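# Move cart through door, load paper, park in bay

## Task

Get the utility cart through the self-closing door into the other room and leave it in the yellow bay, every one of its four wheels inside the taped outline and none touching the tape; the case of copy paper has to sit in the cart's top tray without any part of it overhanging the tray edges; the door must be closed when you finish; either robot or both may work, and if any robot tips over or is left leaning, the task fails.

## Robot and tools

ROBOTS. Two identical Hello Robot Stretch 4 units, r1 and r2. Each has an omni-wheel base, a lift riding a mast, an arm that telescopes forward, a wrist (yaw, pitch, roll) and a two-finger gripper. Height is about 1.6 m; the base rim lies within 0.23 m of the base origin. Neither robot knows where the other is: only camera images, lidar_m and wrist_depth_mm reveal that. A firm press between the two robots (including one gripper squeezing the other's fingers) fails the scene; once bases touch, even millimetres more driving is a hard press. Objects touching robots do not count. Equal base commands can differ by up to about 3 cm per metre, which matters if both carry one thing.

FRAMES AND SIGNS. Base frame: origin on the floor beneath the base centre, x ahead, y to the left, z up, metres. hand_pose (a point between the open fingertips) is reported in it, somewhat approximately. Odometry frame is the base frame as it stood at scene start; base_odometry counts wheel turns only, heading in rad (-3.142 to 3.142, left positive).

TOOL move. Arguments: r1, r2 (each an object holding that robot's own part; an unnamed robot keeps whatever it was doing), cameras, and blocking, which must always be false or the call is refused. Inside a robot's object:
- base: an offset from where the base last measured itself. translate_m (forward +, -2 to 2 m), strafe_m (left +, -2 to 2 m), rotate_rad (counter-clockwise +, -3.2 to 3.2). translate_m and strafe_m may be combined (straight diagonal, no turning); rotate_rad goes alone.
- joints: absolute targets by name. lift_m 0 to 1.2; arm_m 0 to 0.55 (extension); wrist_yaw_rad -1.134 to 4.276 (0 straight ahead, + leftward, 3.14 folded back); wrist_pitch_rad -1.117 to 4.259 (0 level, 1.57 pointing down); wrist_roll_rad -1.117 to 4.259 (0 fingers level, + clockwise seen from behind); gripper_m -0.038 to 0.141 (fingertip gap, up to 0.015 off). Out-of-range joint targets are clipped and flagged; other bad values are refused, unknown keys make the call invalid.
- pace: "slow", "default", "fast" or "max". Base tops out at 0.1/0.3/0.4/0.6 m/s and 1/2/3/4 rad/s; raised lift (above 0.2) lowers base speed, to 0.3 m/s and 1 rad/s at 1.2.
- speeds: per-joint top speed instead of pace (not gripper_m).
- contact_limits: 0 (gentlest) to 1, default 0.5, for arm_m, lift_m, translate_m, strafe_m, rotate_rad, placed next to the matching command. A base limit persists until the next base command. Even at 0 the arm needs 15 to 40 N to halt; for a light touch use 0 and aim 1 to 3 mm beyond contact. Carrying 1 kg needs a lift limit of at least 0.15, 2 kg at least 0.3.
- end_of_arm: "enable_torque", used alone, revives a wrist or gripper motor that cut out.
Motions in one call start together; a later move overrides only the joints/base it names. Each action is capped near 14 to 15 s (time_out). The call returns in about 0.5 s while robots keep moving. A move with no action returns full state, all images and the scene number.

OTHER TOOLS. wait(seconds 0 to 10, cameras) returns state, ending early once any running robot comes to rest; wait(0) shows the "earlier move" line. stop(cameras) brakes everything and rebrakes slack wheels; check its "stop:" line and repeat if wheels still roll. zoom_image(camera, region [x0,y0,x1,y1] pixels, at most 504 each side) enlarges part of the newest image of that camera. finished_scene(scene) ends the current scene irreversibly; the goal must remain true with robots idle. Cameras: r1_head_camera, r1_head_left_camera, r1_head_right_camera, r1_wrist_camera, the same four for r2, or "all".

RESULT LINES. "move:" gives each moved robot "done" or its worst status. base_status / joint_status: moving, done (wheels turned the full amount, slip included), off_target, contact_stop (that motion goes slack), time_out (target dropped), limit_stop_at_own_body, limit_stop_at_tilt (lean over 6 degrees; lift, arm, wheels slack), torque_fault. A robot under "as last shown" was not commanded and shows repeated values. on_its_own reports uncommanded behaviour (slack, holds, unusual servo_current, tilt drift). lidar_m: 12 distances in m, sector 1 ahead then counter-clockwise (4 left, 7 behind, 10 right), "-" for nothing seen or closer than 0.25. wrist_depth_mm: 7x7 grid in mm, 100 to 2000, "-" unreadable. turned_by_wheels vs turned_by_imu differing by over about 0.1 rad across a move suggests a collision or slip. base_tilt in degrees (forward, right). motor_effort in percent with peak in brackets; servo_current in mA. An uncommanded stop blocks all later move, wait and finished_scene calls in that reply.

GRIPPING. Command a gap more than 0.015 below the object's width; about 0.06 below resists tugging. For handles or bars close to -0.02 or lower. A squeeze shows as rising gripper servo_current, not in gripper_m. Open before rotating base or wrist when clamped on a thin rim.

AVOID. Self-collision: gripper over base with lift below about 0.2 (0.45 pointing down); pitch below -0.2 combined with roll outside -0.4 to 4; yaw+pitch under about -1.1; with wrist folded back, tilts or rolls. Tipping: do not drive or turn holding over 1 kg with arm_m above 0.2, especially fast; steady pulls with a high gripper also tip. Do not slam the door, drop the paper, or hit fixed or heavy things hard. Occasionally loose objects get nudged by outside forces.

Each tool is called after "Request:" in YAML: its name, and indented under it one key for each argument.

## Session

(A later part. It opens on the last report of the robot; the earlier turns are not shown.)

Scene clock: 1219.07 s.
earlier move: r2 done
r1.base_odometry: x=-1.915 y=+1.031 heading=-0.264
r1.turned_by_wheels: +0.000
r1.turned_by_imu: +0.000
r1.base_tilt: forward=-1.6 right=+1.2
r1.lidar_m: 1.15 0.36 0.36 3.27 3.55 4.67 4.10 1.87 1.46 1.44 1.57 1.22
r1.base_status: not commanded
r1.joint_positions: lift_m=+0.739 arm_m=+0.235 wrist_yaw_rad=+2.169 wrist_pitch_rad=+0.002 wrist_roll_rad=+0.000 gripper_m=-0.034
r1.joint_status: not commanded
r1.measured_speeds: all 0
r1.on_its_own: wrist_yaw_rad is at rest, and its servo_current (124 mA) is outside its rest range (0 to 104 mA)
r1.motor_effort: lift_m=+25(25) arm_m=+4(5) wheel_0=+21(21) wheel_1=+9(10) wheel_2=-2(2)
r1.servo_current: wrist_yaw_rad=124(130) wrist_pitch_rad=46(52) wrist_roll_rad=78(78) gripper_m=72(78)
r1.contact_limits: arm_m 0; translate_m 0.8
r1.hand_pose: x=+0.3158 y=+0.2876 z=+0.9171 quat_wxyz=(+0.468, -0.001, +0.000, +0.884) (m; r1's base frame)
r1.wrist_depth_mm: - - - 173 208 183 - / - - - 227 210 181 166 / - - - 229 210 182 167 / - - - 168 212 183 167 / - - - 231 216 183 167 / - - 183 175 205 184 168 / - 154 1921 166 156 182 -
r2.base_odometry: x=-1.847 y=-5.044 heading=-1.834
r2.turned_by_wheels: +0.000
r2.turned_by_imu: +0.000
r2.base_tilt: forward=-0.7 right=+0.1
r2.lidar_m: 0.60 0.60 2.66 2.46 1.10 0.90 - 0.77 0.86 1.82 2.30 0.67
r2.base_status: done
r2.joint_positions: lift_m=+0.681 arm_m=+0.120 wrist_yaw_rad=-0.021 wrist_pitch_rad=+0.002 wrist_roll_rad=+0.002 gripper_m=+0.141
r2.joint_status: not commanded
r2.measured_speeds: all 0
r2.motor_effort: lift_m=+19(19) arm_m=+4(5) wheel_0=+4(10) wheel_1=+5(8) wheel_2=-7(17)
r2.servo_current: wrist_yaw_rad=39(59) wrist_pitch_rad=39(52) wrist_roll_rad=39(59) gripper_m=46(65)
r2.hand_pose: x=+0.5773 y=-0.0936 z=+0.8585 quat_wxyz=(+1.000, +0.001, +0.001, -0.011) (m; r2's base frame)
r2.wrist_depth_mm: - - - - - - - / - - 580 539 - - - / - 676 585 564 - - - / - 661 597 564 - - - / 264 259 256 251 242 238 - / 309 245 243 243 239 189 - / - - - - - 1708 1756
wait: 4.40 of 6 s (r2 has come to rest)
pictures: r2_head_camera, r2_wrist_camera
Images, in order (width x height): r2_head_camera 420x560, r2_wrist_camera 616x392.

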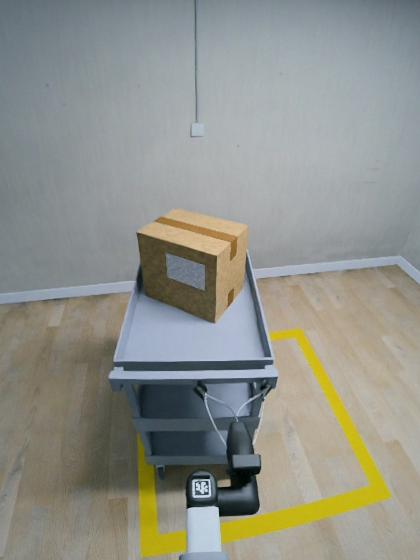

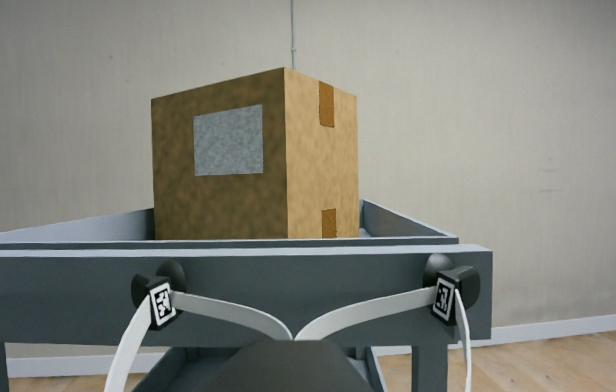

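Request:
move:
  blocking: false
  r2: {"base":{"translate_m":-0.1},"pace":"slow"}

Request:
wait:
  seconds: 1.5

Request:
move:
  blocking: false
  r2: {"joints":{"wrist_roll_rad":1.57,"gripper_m":0.1},"base":{"strafe_m":0.11}}

Request:
wait:
  seconds: 2
  cameras: ["r2_head_camera","r2_wrist_camera"]

Scene clock: 1230.50 s.
move: r2 moving
r1.base_odometry: x=-1.915 y=+1.031 heading=-0.264
r1.turned_by_wheels: +0.000
r1.turned_by_imu: +0.000
r1.base_tilt: forward=-1.6 right=+1.3
r1.lidar_m: 1.12 0.36 0.36 3.26 3.55 4.65 4.09 1.88 1.46 1.43 1.56 1.24
r1.base_status: not commanded
r1.joint_positions: lift_m=+0.739 arm_m=+0.235 wrist_yaw_rad=+2.169 wrist_pitch_rad=+0.002 wrist_roll_rad=+0.000 gripper_m=-0.034
r1.joint_status: not commanded
r1.measured_speeds: all 0
r1.motor_effort: lift_m=+25(25) arm_m=+4(4) wheel_0=+21(21) wheel_1=+9(10) wheel_2=-2(2)
r1.servo_current: wrist_yaw_rad=98(130) wrist_pitch_rad=39(46) wrist_roll_rad=59(59) gripper_m=72(72)
r1.contact_limits: arm_m 0; translate_m 0.8
r1.hand_pose: x=+0.3158 y=+0.2876 z=+0.9171 quat_wxyz=(+0.468, -0.001, +0.000, +0.884) (m; r1's base frame)
r1.wrist_depth_mm: - - - 173 208 183 - / - - - 228 209 181 166 / - - - 230 210 182 166 / - - - 168 212 183 167 / - - - 233 216 184 167 / - - 183 175 205 185 168 / - 154 1983 167 157 182 -
r2.base_odometry: x=-1.844 y=-5.032 heading=-1.834
r2.turned_by_wheels: +0.000
r2.turned_by_imu: +0.000
r2.base_tilt: forward=-0.7 right=+0.0
r2.lidar_m: 0.58 0.62 2.66 2.45 1.09 0.90 - 0.78 0.82 1.77 2.31 0.68
r2.base_status: translate_m moving
r2.joint_positions: lift_m=+0.681 arm_m=+0.120 wrist_yaw_rad=-0.021 wrist_pitch_rad=+0.002 wrist_roll_rad=+0.002 gripper_m=+0.141
r2.joint_status: not commanded
r2.measured_speeds: translate_m=-0.049 strafe_m=+0.000 rotate_rad=-0.002 lift_m=+0.000 arm_m=+0.000 wrist_yaw_rad=+0.000 wrist_pitch_rad=+0.000 wrist_roll_rad=+0.000
r2.motor_effort: lift_m=+19(19) arm_m=+4(5) wheel_0=-5(8) wheel_1=-5(6) wheel_2=+8(10)
r2.servo_current: wrist_yaw_rad=46(59) wrist_pitch_rad=46(46) wrist_roll_rad=39(52) gripper_m=52(59)
r2.hand_pose: x=+0.5773 y=-0.0936 z=+0.8585 quat_wxyz=(+1.000, +0.001, +0.001, -0.011) (m; r2's base frame)
r2.wrist_depth_mm: - - - - - - - / - - 585 569 - - - / - 683 597 580 - - - / - 683 609 574 - - - / 264 260 257 253 251 248 - / 320 217 254 252 198 204 - / - - - - 319 1756 1756
pictures: none

Scene clock: 1232.00 s.
earlier move: r2 moving
r1.base_odometry: x=-1.915 y=+1.031 heading=-0.264
r1.turned_by_wheels: +0.000
r1.turned_by_imu: +0.000
r1.base_tilt: forward=-1.7 right=+1.2
r1.lidar_m: 1.11 0.36 0.39 3.29 3.54 4.66 4.12 1.87 1.43 1.42 1.56 1.22
r1.base_status: not commanded
r1.joint_positions: lift_m=+0.739 arm_m=+0.235 wrist_yaw_rad=+2.169 wrist_pitch_rad=+0.002 wrist_roll_rad=+0.000 gripper_m=-0.034
r1.joint_status: not commanded
r1.measured_speeds: all 0
r1.on_its_own: wrist_yaw_rad is at rest, and its servo_current (111 mA) is outside its rest range (0 to 104 mA)
r1.motor_effort: lift_m=+25(25) arm_m=+4(5) wheel_0=+21(21) wheel_1=+9(10) wheel_2=-2(2)
r1.servo_current: wrist_yaw_rad=111(130) wrist_pitch_rad=46(52) wrist_roll_rad=52(65) gripper_m=72(72)
r1.contact_limits: arm_m 0; translate_m 0.8
r1.hand_pose: x=+0.3158 y=+0.2876 z=+0.9171 quat_wxyz=(+0.468, -0.001, +0.000, +0.884) (m; r1's base frame)
r1.wrist_depth_mm: - - - 173 208 183 - / - - - 227 209 181 166 / - - - 230 211 182 166 / - - - 169 211 184 167 / - - - 232 216 184 168 / - - 183 175 205 185 168 / - 154 1921 166 156 182 -
r2.base_odometry: x=-1.821 y=-4.948 heading=-1.834
r2.turned_by_wheels: +0.000
r2.turned_by_imu: +0.000
r2.base_tilt: forward=-0.7 right=+0.1
r2.lidar_m: 0.66 0.71 2.62 2.43 0.95 0.81 - 0.74 0.72 1.54 2.33 0.72
r2.base_status: translate_m moving
r2.joint_positions: lift_m=+0.681 arm_m=+0.120 wrist_yaw_rad=-0.021 wrist_pitch_rad=+0.002 wrist_roll_rad=+0.002 gripper_m=+0.141
r2.joint_status: not commanded
r2.measured_speeds: translate_m=-0.002 strafe_m=+0.000 rotate_rad=+0.000 lift_m=+0.000 arm_m=+0.000 wrist_yaw_rad=+0.000 wrist_pitch_rad=+0.000 wrist_roll_rad=+0.000
r2.motor_effort: lift_m=+19(19) arm_m=+4(5) wheel_0=+0(9) wheel_1=-6(8) wheel_2=+6(10)
r2.servo_current: wrist_yaw_rad=46(59) wrist_pitch_rad=39(46) wrist_roll_rad=46(59) gripper_m=46(59)
r2.hand_pose: x=+0.5773 y=-0.0936 z=+0.8585 quat_wxyz=(+1.000, +0.001, +0.001, -0.011) (m; r2's base frame)
r2.wrist_depth_mm: - - - - - - - / - - - 627 - - - / - - 707 654 - - - / - - 715 661 - - - / 394 347 402 399 340 - - / 410 196 217 166 338 - - / 421 - - - - 1756 1808
wait: 1.50 s; no rest
pictures: none

Scene clock: 1232.50 s.
earlier move: r2 done
move: r2 moving
r1.base_odometry: x=-1.915 y=+1.031 heading=-0.264
r1.turned_by_wheels: +0.000
r1.turned_by_imu: +0.000
r1.base_tilt: forward=-1.7 right=+1.2
r1.lidar_m: 1.11 0.37 0.37 3.28 3.56 4.66 4.10 1.88 1.43 1.44 1.55 1.22
r1.base_status: not commanded
r1.joint_positions: lift_m=+0.739 arm_m=+0.235 wrist_yaw_rad=+2.169 wrist_pitch_rad=+0.002 wrist_roll_rad=+0.000 gripper_m=-0.034
r1.joint_status: not commanded
r1.measured_speeds: all 0
r1.motor_effort: lift_m=+25(25) arm_m=+4(5) wheel_0=+21(21) wheel_1=+9(10) wheel_2=-2(2)
r1.servo_current: wrist_yaw_rad=117(143) wrist_pitch_rad=39(52) wrist_roll_rad=52(52) gripper_m=72(78)
r1.contact_limits: arm_m 0; translate_m 0.8
r1.hand_pose: x=+0.3158 y=+0.2876 z=+0.9171 quat_wxyz=(+0.468, -0.001, +0.000, +0.884) (m; r1's base frame)
r1.wrist_depth_mm: - - - 173 207 183 - / - - - 228 209 181 166 / - - - 229 210 183 167 / - - - 169 212 183 167 / - - - 231 216 184 167 / - - 183 175 204 185 168 / - 154 1921 166 156 182 -
r2.base_odometry: x=-1.786 y=-4.957 heading=-1.834
r2.turned_by_wheels: +0.000
r2.turned_by_imu: +0.000
r2.base_tilt: forward=-0.7 right=+0.1
r2.lidar_m: 0.67 0.72 2.60 2.42 0.96 0.80 - 0.77 0.73 1.53 2.37 0.73
r2.base_status: strafe_m moving
r2.joint_positions: lift_m=+0.681 arm_m=+0.120 wrist_yaw_rad=-0.021 wrist_pitch_rad=+0.002 wrist_roll_rad=+0.589 gripper_m=+0.129
r2.joint_status: wrist_roll_rad moving; gripper_m moving
r2.measured_speeds: translate_m=+0.001 strafe_m=+0.141 rotate_rad=-0.008 lift_m=+0.000 arm_m=+0.000 wrist_yaw_rad=+0.000 wrist_pitch_rad=+0.000 wrist_roll_rad=+1.820
r2.motor_effort: lift_m=+19(19) arm_m=+4(5) wheel_0=-10(14) wheel_1=+10(11) wheel_2=+5(8)
r2.servo_current: wrist_yaw_rad=52(59) wrist_pitch_rad=39(39) wrist_roll_rad=78(104) gripper_m=111(111)
r2.hand_pose: x=+0.5773 y=-0.0936 z=+0.8585 quat_wxyz=(+0.957, +0.290, -0.002, -0.011) (m; r2's base frame)
r2.wrist_depth_mm: - - - - - - - / - - - - - - - / - - 640 715 - - - / - - 683 640 340 - - / - - 732 357 397 1756 1618 / - 189 342 402 190 404 1366 / - 349 407 - - - 1078
pictures: none

Scene clock: 1233.53 s.
earlier move: r2 done
r1.base_odometry: x=-1.915 y=+1.031 heading=-0.264
r1.turned_by_wheels: +0.000
r1.turned_by_imu: +0.000
r1.base_tilt: forward=-1.6 right=+1.2
r1.lidar_m: 1.14 0.38 0.38 3.27 3.55 4.68 4.09 1.89 1.43 1.41 1.55 1.21
r1.base_status: not commanded
r1.joint_positions: lift_m=+0.739 arm_m=+0.235 wrist_yaw_rad=+2.169 wrist_pitch_rad=+0.002 wrist_roll_rad=+0.000 gripper_m=-0.034
r1.joint_status: not commanded
r1.measured_speeds: all 0
r1.on_its_own: wrist_yaw_rad is at rest, and its servo_current (130 mA) is outside its rest range (0 to 104 mA)
r1.motor_effort: lift_m=+25(25) arm_m=+4(5) wheel_0=+21(21) wheel_1=+10(10) wheel_2=-2(2)
r1.servo_current: wrist_yaw_rad=130(143) wrist_pitch_rad=39(52) wrist_roll_rad=46(59) gripper_m=72(78)
r1.contact_limits: arm_m 0; translate_m 0.8
r1.hand_pose: x=+0.3158 y=+0.2876 z=+0.9171 quat_wxyz=(+0.468, -0.001, +0.000, +0.884) (m; r1's base frame)
r1.wrist_depth_mm: - - - 173 208 183 - / - - - 227 209 181 166 / - - - 229 211 183 166 / - - - 168 211 182 167 / - - - 233 216 185 167 / - - 183 175 205 185 169 / - 154 1921 167 156 182 -
r2.base_odometry: x=-1.715 y=-4.976 heading=-1.834
r2.turned_by_wheels: +0.000
r2.turned_by_imu: +0.000
r2.base_tilt: forward=-0.7 right=+0.1
r2.lidar_m: 0.68 2.26 2.49 2.32 0.98 0.75 - 0.88 0.78 1.58 2.42 0.72
r2.base_status: done
r2.joint_positions: lift_m=+0.681 arm_m=+0.120 wrist_yaw_rad=-0.021 wrist_pitch_rad=+0.002 wrist_roll_rad=+1.568 gripper_m=+0.100
r2.joint_status: all done
r2.measured_speeds: all 0
r2.motor_effort: lift_m=+19(19) arm_m=+4(5) wheel_0=-3(14) wheel_1=+1(12) wheel_2=+5(8)
r2.servo_current: wrist_yaw_rad=46(65) wrist_pitch_rad=46(46) wrist_roll_rad=46(124) gripper_m=52(111)
r2.hand_pose: x=+0.5773 y=-0.0936 z=+0.8585 quat_wxyz=(+0.708, +0.706, -0.007, -0.008) (m; r2's base frame)
r2.wrist_depth_mm: - - - 340 - 1336 1042 / - - - 397 413 668 - / - - 715 399 397 - - / - - 640 402 1008 - - / - - 691 404 402 - - / - - 188 402 185 - - / - - - - - 1808 517
wait: 1.03 of 2 s (r2 has come to rest)
pictures: r2_head_camera, r2_wrist_camera
Images, in order (width x height): r2_head_camera 420x560, r2_wrist_camera 616x392.

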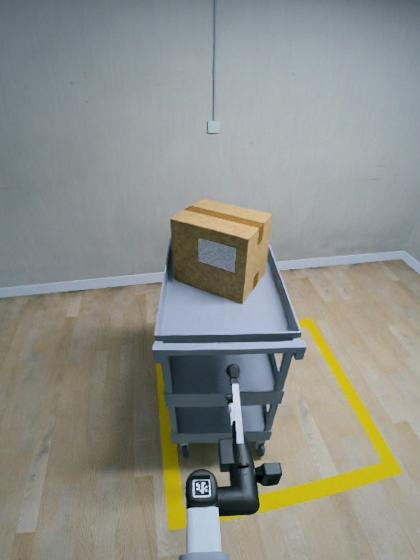

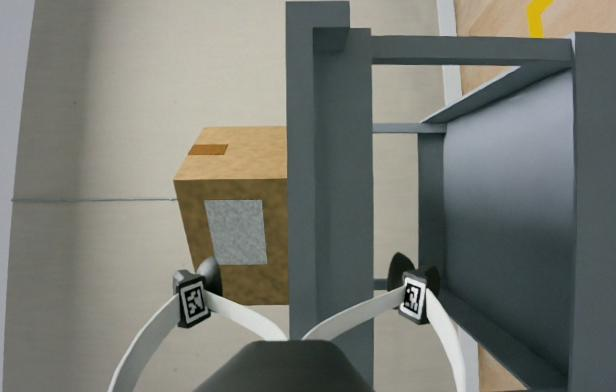

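Request:
move:
  blocking: false
  r2: {"base":{"translate_m":0.205},"pace":"slow"}

Request:
wait:
  seconds: 3.5

Request:
move:
  blocking: false
  r2: {"joints":{"gripper_m":-0.015}}

Request:
wait:
  seconds: 1.6

Request:
move:
  blocking: false
  r2: {"base":{"strafe_m":-0.18},"pace":"slow"}

Request:
wait:
  seconds: 3.5
  cameras: ["r2_head_camera","r2_wrist_camera"]

Scene clock: 1240.83 s.
move: r2 moving
r1.base_odometry: x=-1.915 y=+1.031 heading=-0.264
r1.turned_by_wheels: +0.000
r1.turned_by_imu: +0.000
r1.base_tilt: forward=-1.6 right=+1.3
r1.lidar_m: 1.12 0.36 0.37 3.27 3.54 4.67 4.08 1.87 1.46 1.40 1.55 1.19
r1.base_status: not commanded
r1.joint_positions: lift_m=+0.739 arm_m=+0.235 wrist_yaw_rad=+2.169 wrist_pitch_rad=+0.002 wrist_roll_rad=+0.000 gripper_m=-0.034
r1.joint_status: not commanded
r1.measured_speeds: all 0
r1.motor_effort: lift_m=+25(25) arm_m=+4(5) wheel_0=+20(21) wheel_1=+9(10) wheel_2=-2(2)
r1.servo_current: wrist_yaw_rad=111(130) wrist_pitch_rad=39(52) wrist_roll_rad=52(65) gripper_m=72(72)
r1.contact_limits: arm_m 0; translate_m 0.8
r1.hand_pose: x=+0.3158 y=+0.2876 z=+0.9171 quat_wxyz=(+0.468, -0.001, +0.000, +0.884) (m; r1's base frame)
r1.wrist_depth_mm: - - - 173 208 183 - / - - - 228 209 182 166 / - - - 230 209 183 166 / - - - 168 211 183 167 / - - - 232 216 184 167 / - - 182 175 204 185 168 / - 153 1921 166 156 182 -
r2.base_odometry: x=-1.718 y=-4.988 heading=-1.834
r2.turned_by_wheels: +0.000
r2.turned_by_imu: +0.001
r2.base_tilt: forward=-0.7 right=+0.1
r2.lidar_m: 0.67 2.23 2.49 2.34 0.99 0.76 - 0.88 0.81 1.59 2.44 0.70
r2.base_status: translate_m moving
r2.joint_positions: lift_m=+0.681 arm_m=+0.120 wrist_yaw_rad=-0.021 wrist_pitch_rad=+0.002 wrist_roll_rad=+1.568 gripper_m=+0.100
r2.joint_status: not commanded
r2.measured_speeds: translate_m=+0.049 strafe_m=+0.000 rotate_rad=+0.002 lift_m=+0.000 arm_m=+0.000 wrist_yaw_rad=+0.000 wrist_pitch_rad=+0.000 wrist_roll_rad=+0.000
r2.motor_effort: lift_m=+19(19) arm_m=+4(5) wheel_0=+3(7) wheel_1=+7(7) wheel_2=-10(10)
r2.servo_current: wrist_yaw_rad=46(59) wrist_pitch_rad=33(46) wrist_roll_rad=52(52) gripper_m=59(59)
r2.hand_pose: x=+0.5773 y=-0.0936 z=+0.8585 quat_wxyz=(+0.708, +0.706, -0.007, -0.008) (m; r2's base frame)
r2.wrist_depth_mm: - - - 340 - 1397 1060 / - - - 387 415 668 - / - - 691 389 387 - - / - - 621 389 1008 - - / - - 683 394 389 - - / - - 188 394 185 - - / - - - - - 1756 -
pictures: none

Scene clock: 1243.67 s.
earlier move: r2 done
r1.base_odometry: x=-1.915 y=+1.031 heading=-0.264
r1.turned_by_wheels: +0.000
r1.turned_by_imu: +0.000
r1.base_tilt: forward=-1.7 right=+1.2
r1.lidar_m: 1.12 0.36 0.37 3.27 3.50 4.66 4.10 1.88 1.46 1.40 1.53 1.23
r1.base_status: not commanded
r1.joint_positions: lift_m=+0.739 arm_m=+0.235 wrist_yaw_rad=+2.169 wrist_pitch_rad=+0.002 wrist_roll_rad=+0.000 gripper_m=-0.034
r1.joint_status: not commanded
r1.measured_speeds: all 0
r1.motor_effort: lift_m=+25(25) arm_m=+4(5) wheel_0=+22(22) wheel_1=+9(10) wheel_2=-2(2)
r1.servo_current: wrist_yaw_rad=104(130) wrist_pitch_rad=46(52) wrist_roll_rad=46(65) gripper_m=65(78)
r1.contact_limits: arm_m 0; translate_m 0.8
r1.hand_pose: x=+0.3158 y=+0.2876 z=+0.9171 quat_wxyz=(+0.468, -0.001, +0.000, +0.884) (m; r1's base frame)
r1.wrist_depth_mm: - - - 174 208 183 - / - - - 228 209 181 166 / - - - 229 210 182 167 / - - - 168 212 183 167 / - - - 231 217 184 168 / - - 182 175 205 185 169 / - 154 1921 166 156 181 -
r2.base_odometry: x=-1.768 y=-5.174 heading=-1.834
r2.turned_by_wheels: +0.000
r2.turned_by_imu: +0.000
r2.base_tilt: forward=-0.7 right=+0.1
r2.lidar_m: 0.54 2.05 2.56 2.36 1.31 0.93 - 0.95 1.02 2.09 2.40 0.58
r2.base_status: done
r2.joint_positions: lift_m=+0.681 arm_m=+0.120 wrist_yaw_rad=-0.021 wrist_pitch_rad=+0.002 wrist_roll_rad=+1.569 gripper_m=+0.100
r2.joint_status: not commanded
r2.measured_speeds: all 0
r2.motor_effort: lift_m=+19(19) arm_m=+4(5) wheel_0=+4(11) wheel_1=+4(8) wheel_2=-7(12)
r2.servo_current: wrist_yaw_rad=46(59) wrist_pitch_rad=39(52) wrist_roll_rad=46(59) gripper_m=52(59)
r2.hand_pose: x=+0.5773 y=-0.0936 z=+0.8585 quat_wxyz=(+0.708, +0.706, -0.007, -0.008) (m; r2's base frame)
r2.wrist_depth_mm: - - - 204 263 1499 1160 / - - - 205 264 1661 - / - - 603 265 266 854 - / - 504 504 206 265 878 - / - - 539 267 267 831 - / - - 195 208 193 - - / - - - - - - -
wait: 2.83 of 3.5 s (r2 has come to rest)
pictures: none

Scene clock: 1244.17 s.
move: r2 moving
r1: as last shown
r1.base_tilt: forward=-1.7 right=+1.3
r1.lidar_m: 1.15 0.36 0.39 3.29 3.56 4.69 4.09 1.87 1.44 1.41 1.54 1.23
r1.motor_effort: lift_m=+25(25) arm_m=+4(5) wheel_0=+21(21) wheel_1=+9(10) wheel_2=-2(2)
r1.servo_current: wrist_yaw_rad=117(117) wrist_pitch_rad=46(46) wrist_roll_rad=52(72) gripper_m=72(72)
r1.contact_limits: arm_m 0; translate_m 0.8
r1.wrist_depth_mm: - - - 173 208 183 - / - - - 228 208 180 166 / - - - 229 210 182 166 / - - - 168 211 183 167 / - - - 231 215 183 167 / - - 183 175 204 185 168 / - 154 1921 165 156 181 -
r2.base_odometry: x=-1.768 y=-5.174 heading=-1.834
r2.turned_by_wheels: +0.000
r2.turned_by_imu: +0.000
r2.base_tilt: forward=-0.7 right=+0.1
r2.lidar_m: 0.55 2.07 2.56 2.36 1.32 0.93 - 0.94 1.01 2.14 2.41 0.57
r2.base_status: not commanded
r2.joint_positions: lift_m=+0.681 arm_m=+0.120 wrist_yaw_rad=-0.021 wrist_pitch_rad=+0.002 wrist_roll_rad=+1.569 gripper_m=+0.083
r2.joint_status: gripper_m moving
r2.measured_speeds: all 0
r2.motor_effort: lift_m=+19(19) arm_m=+5(5) wheel_0=+3(5) wheel_1=+3(4) wheel_2=-7(7)
r2.servo_current: wrist_yaw_rad=39(52) wrist_pitch_rad=39(46) wrist_roll_rad=46(52) gripper_m=111(111)
r2.hand_pose: x=+0.5773 y=-0.0936 z=+0.8585 quat_wxyz=(+0.708, +0.706, -0.007, -0.008) (m; r2's base frame)
r2.wrist_depth_mm: - - - 204 264 1464 1160 / - - - 206 263 1708 - / - - 591 264 265 831 - / - 504 508 206 267 866 - / - - 535 267 267 866 - / - - 196 208 189 - - / - - - - - - -
pictures: none

Scene clock: 1245.57 s.
earlier move: r2 done
r1.base_odometry: x=-1.915 y=+1.031 heading=-0.264
r1.turned_by_wheels: +0.000
r1.turned_by_imu: +0.000
r1.base_tilt: forward=-1.6 right=+1.3
r1.lidar_m: 1.14 0.37 0.37 3.26 3.56 4.67 4.11 1.88 1.44 1.41 1.56 1.24
r1.base_status: not commanded
r1.joint_positions: lift_m=+0.739 arm_m=+0.235 wrist_yaw_rad=+2.169 wrist_pitch_rad=+0.002 wrist_roll_rad=+0.000 gripper_m=-0.034
r1.joint_status: not commanded
r1.measured_speeds: all 0
r1.motor_effort: lift_m=+25(25) arm_m=+4(5) wheel_0=+21(22) wheel_1=+10(10) wheel_2=-2(2)
r1.servo_current: wrist_yaw_rad=104(130) wrist_pitch_rad=33(52) wrist_roll_rad=46(72) gripper_m=65(72)
r1.contact_limits: arm_m 0; translate_m 0.8
r1.hand_pose: x=+0.3158 y=+0.2876 z=+0.9171 quat_wxyz=(+0.468, -0.001, +0.000, +0.884) (m; r1's base frame)
r1.wrist_depth_mm: - - - 173 208 183 - / - - - 228 208 181 166 / - - - 229 209 182 166 / - - - 168 211 183 167 / - - - 233 216 184 167 / - - 182 175 204 185 168 / - 154 1921 167 156 181 -
r2.base_odometry: x=-1.768 y=-5.174 heading=-1.834
r2.turned_by_wheels: +0.000
r2.turned_by_imu: +0.000
r2.base_tilt: forward=-0.7 right=+0.1
r2.lidar_m: 0.54 2.05 2.58 2.33 1.30 0.94 - 0.94 1.01 2.11 2.42 0.57
r2.base_status: not commanded
r2.joint_positions: lift_m=+0.681 arm_m=+0.120 wrist_yaw_rad=-0.021 wrist_pitch_rad=+0.002 wrist_roll_rad=+1.569 gripper_m=-0.013
r2.joint_status: all done
r2.measured_speeds: all 0
r2.motor_effort: lift_m=+19(19) arm_m=+4(5) wheel_0=+3(5) wheel_1=+3(4) wheel_2=-5(7)
r2.servo_current: wrist_yaw_rad=46(59) wrist_pitch_rad=39(46) wrist_roll_rad=59(59) gripper_m=130(221)
r2.hand_pose: x=+0.5773 y=-0.0935 z=+0.8585 quat_wxyz=(+0.708, +0.706, -0.007, -0.008) (m; r2's base frame)
r2.wrist_depth_mm: - - - 197 255 1708 1182 / - - - 198 257 1576 - / - - 585 199 258 831 - / - 500 496 200 259 866 - / - - 544 202 260 866 - / - - 187 202 179 - - / - - - - - - -
wait: 1.40 of 1.6 s (r2 has come to rest)
pictures: none

Scene clock: 1246.07 s.
move: r2 moving
r1: as last shown
r1.lidar_m: 1.13 0.37 0.38 3.29 3.53 4.67 4.10 1.87 1.45 1.41 1.56 1.22
r1.motor_effort: lift_m=+25(25) arm_m=+4(5) wheel_0=+21(21) wheel_1=+9(10) wheel_2=-2(2)
r1.servo_current: wrist_yaw_rad=124(124) wrist_pitch_rad=46(46) wrist_roll_rad=33(59) gripper_m=72(78)
r1.contact_limits: arm_m 0; translate_m 0.8
r1.wrist_depth_mm: - - - 173 208 183 - / - - - 228 210 181 166 / - - - 229 209 182 167 / - - - 168 211 183 167 / - - - 232 216 184 167 / - - 183 175 204 185 168 / - 154 1921 166 156 182 -
r2.base_odometry: x=-1.782 y=-5.170 heading=-1.833
r2.turned_by_wheels: +0.000
r2.turned_by_imu: +0.001
r2.base_tilt: forward=-0.7 right=+0.1
r2.lidar_m: 0.53 2.06 2.58 2.37 1.29 0.92 - 0.92 1.01 2.12 2.37 0.57
r2.base_status: strafe_m moving
r2.joint_positions: lift_m=+0.681 arm_m=+0.120 wrist_yaw_rad=-0.017 wrist_pitch_rad=+0.002 wrist_roll_rad=+1.569 gripper_m=-0.013
r2.joint_status: not commanded
r2.measured_speeds: translate_m=+0.001 strafe_m=-0.056 rotate_rad=-0.004 lift_m=+0.000 arm_m=+0.000 wrist_yaw_rad=+0.017 wrist_pitch_rad=+0.000 wrist_roll_rad=+0.000
r2.motor_effort: lift_m=+19(19) arm_m=+4(5) wheel_0=+9(14) wheel_1=-7(9) wheel_2=+0(4)
r2.servo_current: wrist_yaw_rad=39(59) wrist_pitch_rad=33(52) wrist_roll_rad=46(59) gripper_m=117(130)
r2.hand_pose: x=+0.5777 y=-0.0924 z=+0.8585 quat_wxyz=(+0.708, +0.706, -0.005, -0.007) (m; r2's base frame)
r2.wrist_depth_mm: - - - 196 255 1661 1182 / - - - 197 256 1661 - / - - 585 198 257 854 - / - 500 492 200 259 854 - / - - 539 201 260 866 - / - - 188 201 178 - - / - - - - - - -
pictures: none

Scene clock: 1248.50 s.
earlier move: r2 done
r1.base_odometry: x=-1.915 y=+1.031 heading=-0.264
r1.turned_by_wheels: +0.000
r1.turned_by_imu: +0.000
r1.base_tilt: forward=-1.6 right=+1.2
r1.lidar_m: 1.14 0.36 0.36 3.26 3.56 4.66 4.07 1.86 1.47 1.44 1.55 1.24
r1.base_status: not commanded
r1.joint_positions: lift_m=+0.739 arm_m=+0.235 wrist_yaw_rad=+2.169 wrist_pitch_rad=+0.002 wrist_roll_rad=+0.000 gripper_m=-0.034
r1.joint_status: not commanded
r1.measured_speeds: all 0
r1.on_its_own: wrist_yaw_rad is at rest, and its servo_current (111 mA) is outside its rest range (0 to 104 mA)
r1.motor_effort: lift_m=+25(25) arm_m=+4(5) wheel_0=+21(22) wheel_1=+9(10) wheel_2=-2(2)
r1.servo_current: wrist_yaw_rad=111(124) wrist_pitch_rad=39(52) wrist_roll_rad=52(65) gripper_m=72(78)
r1.contact_limits: arm_m 0; translate_m 0.8
r1.hand_pose: x=+0.3158 y=+0.2876 z=+0.9171 quat_wxyz=(+0.468, -0.001, +0.000, +0.884) (m; r1's base frame)
r1.wrist_depth_mm: - - - 173 208 183 - / - - - 228 208 181 166 / - - - 229 210 182 166 / - - - 168 212 183 167 / - - - 232 216 185 167 / - - 182 175 204 185 168 / - 154 1921 167 157 181 -
r2.base_odometry: x=-1.942 y=-5.127 heading=-1.834
r2.turned_by_wheels: +0.000
r2.turned_by_imu: +0.001
r2.base_tilt: forward=-0.7 right=+0.1
r2.lidar_m: 0.48 0.51 2.63 2.53 1.29 1.00 - 0.82 0.99 2.05 2.21 0.61
r2.base_status: done
r2.joint_positions: lift_m=+0.681 arm_m=+0.120 wrist_yaw_rad=-0.016 wrist_pitch_rad=+0.002 wrist_roll_rad=+1.569 gripper_m=-0.013
r2.joint_status: not commanded
r2.measured_speeds: all 0
r2.motor_effort: lift_m=+19(19) arm_m=+5(5) wheel_0=+5(14) wheel_1=-4(9) wheel_2=+0(4)
r2.servo_current: wrist_yaw_rad=52(59) wrist_pitch_rad=39(52) wrist_roll_rad=46(59) gripper_m=124(130)
r2.hand_pose: x=+0.5778 y=-0.0921 z=+0.8585 quat_wxyz=(+0.708, +0.706, -0.005, -0.007) (m; r2's base frame)
r2.wrist_depth_mm: - - - 248 309 317 1060 / - - - 236 301 1618 1205 / - - - 224 287 1618 - / - - 609 220 277 842 - / - 500 500 210 267 842 - / - 512 188 202 178 - - / - - 549 - - - -
wait: 2.43 of 3.5 s (r2 has come to rest)
pictures: r2_head_camera, r2_wrist_camera
Images, in order (width x height): r2_head_camera 420x560, r2_wrist_camera 616x392.

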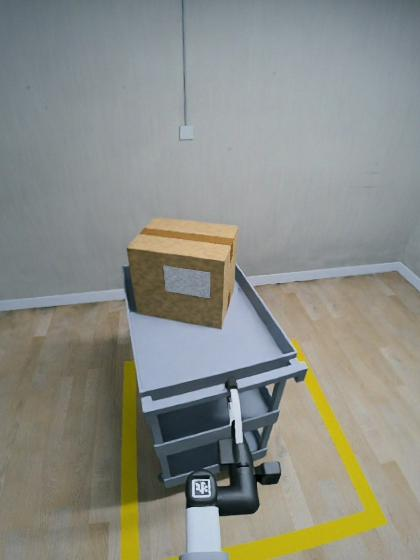

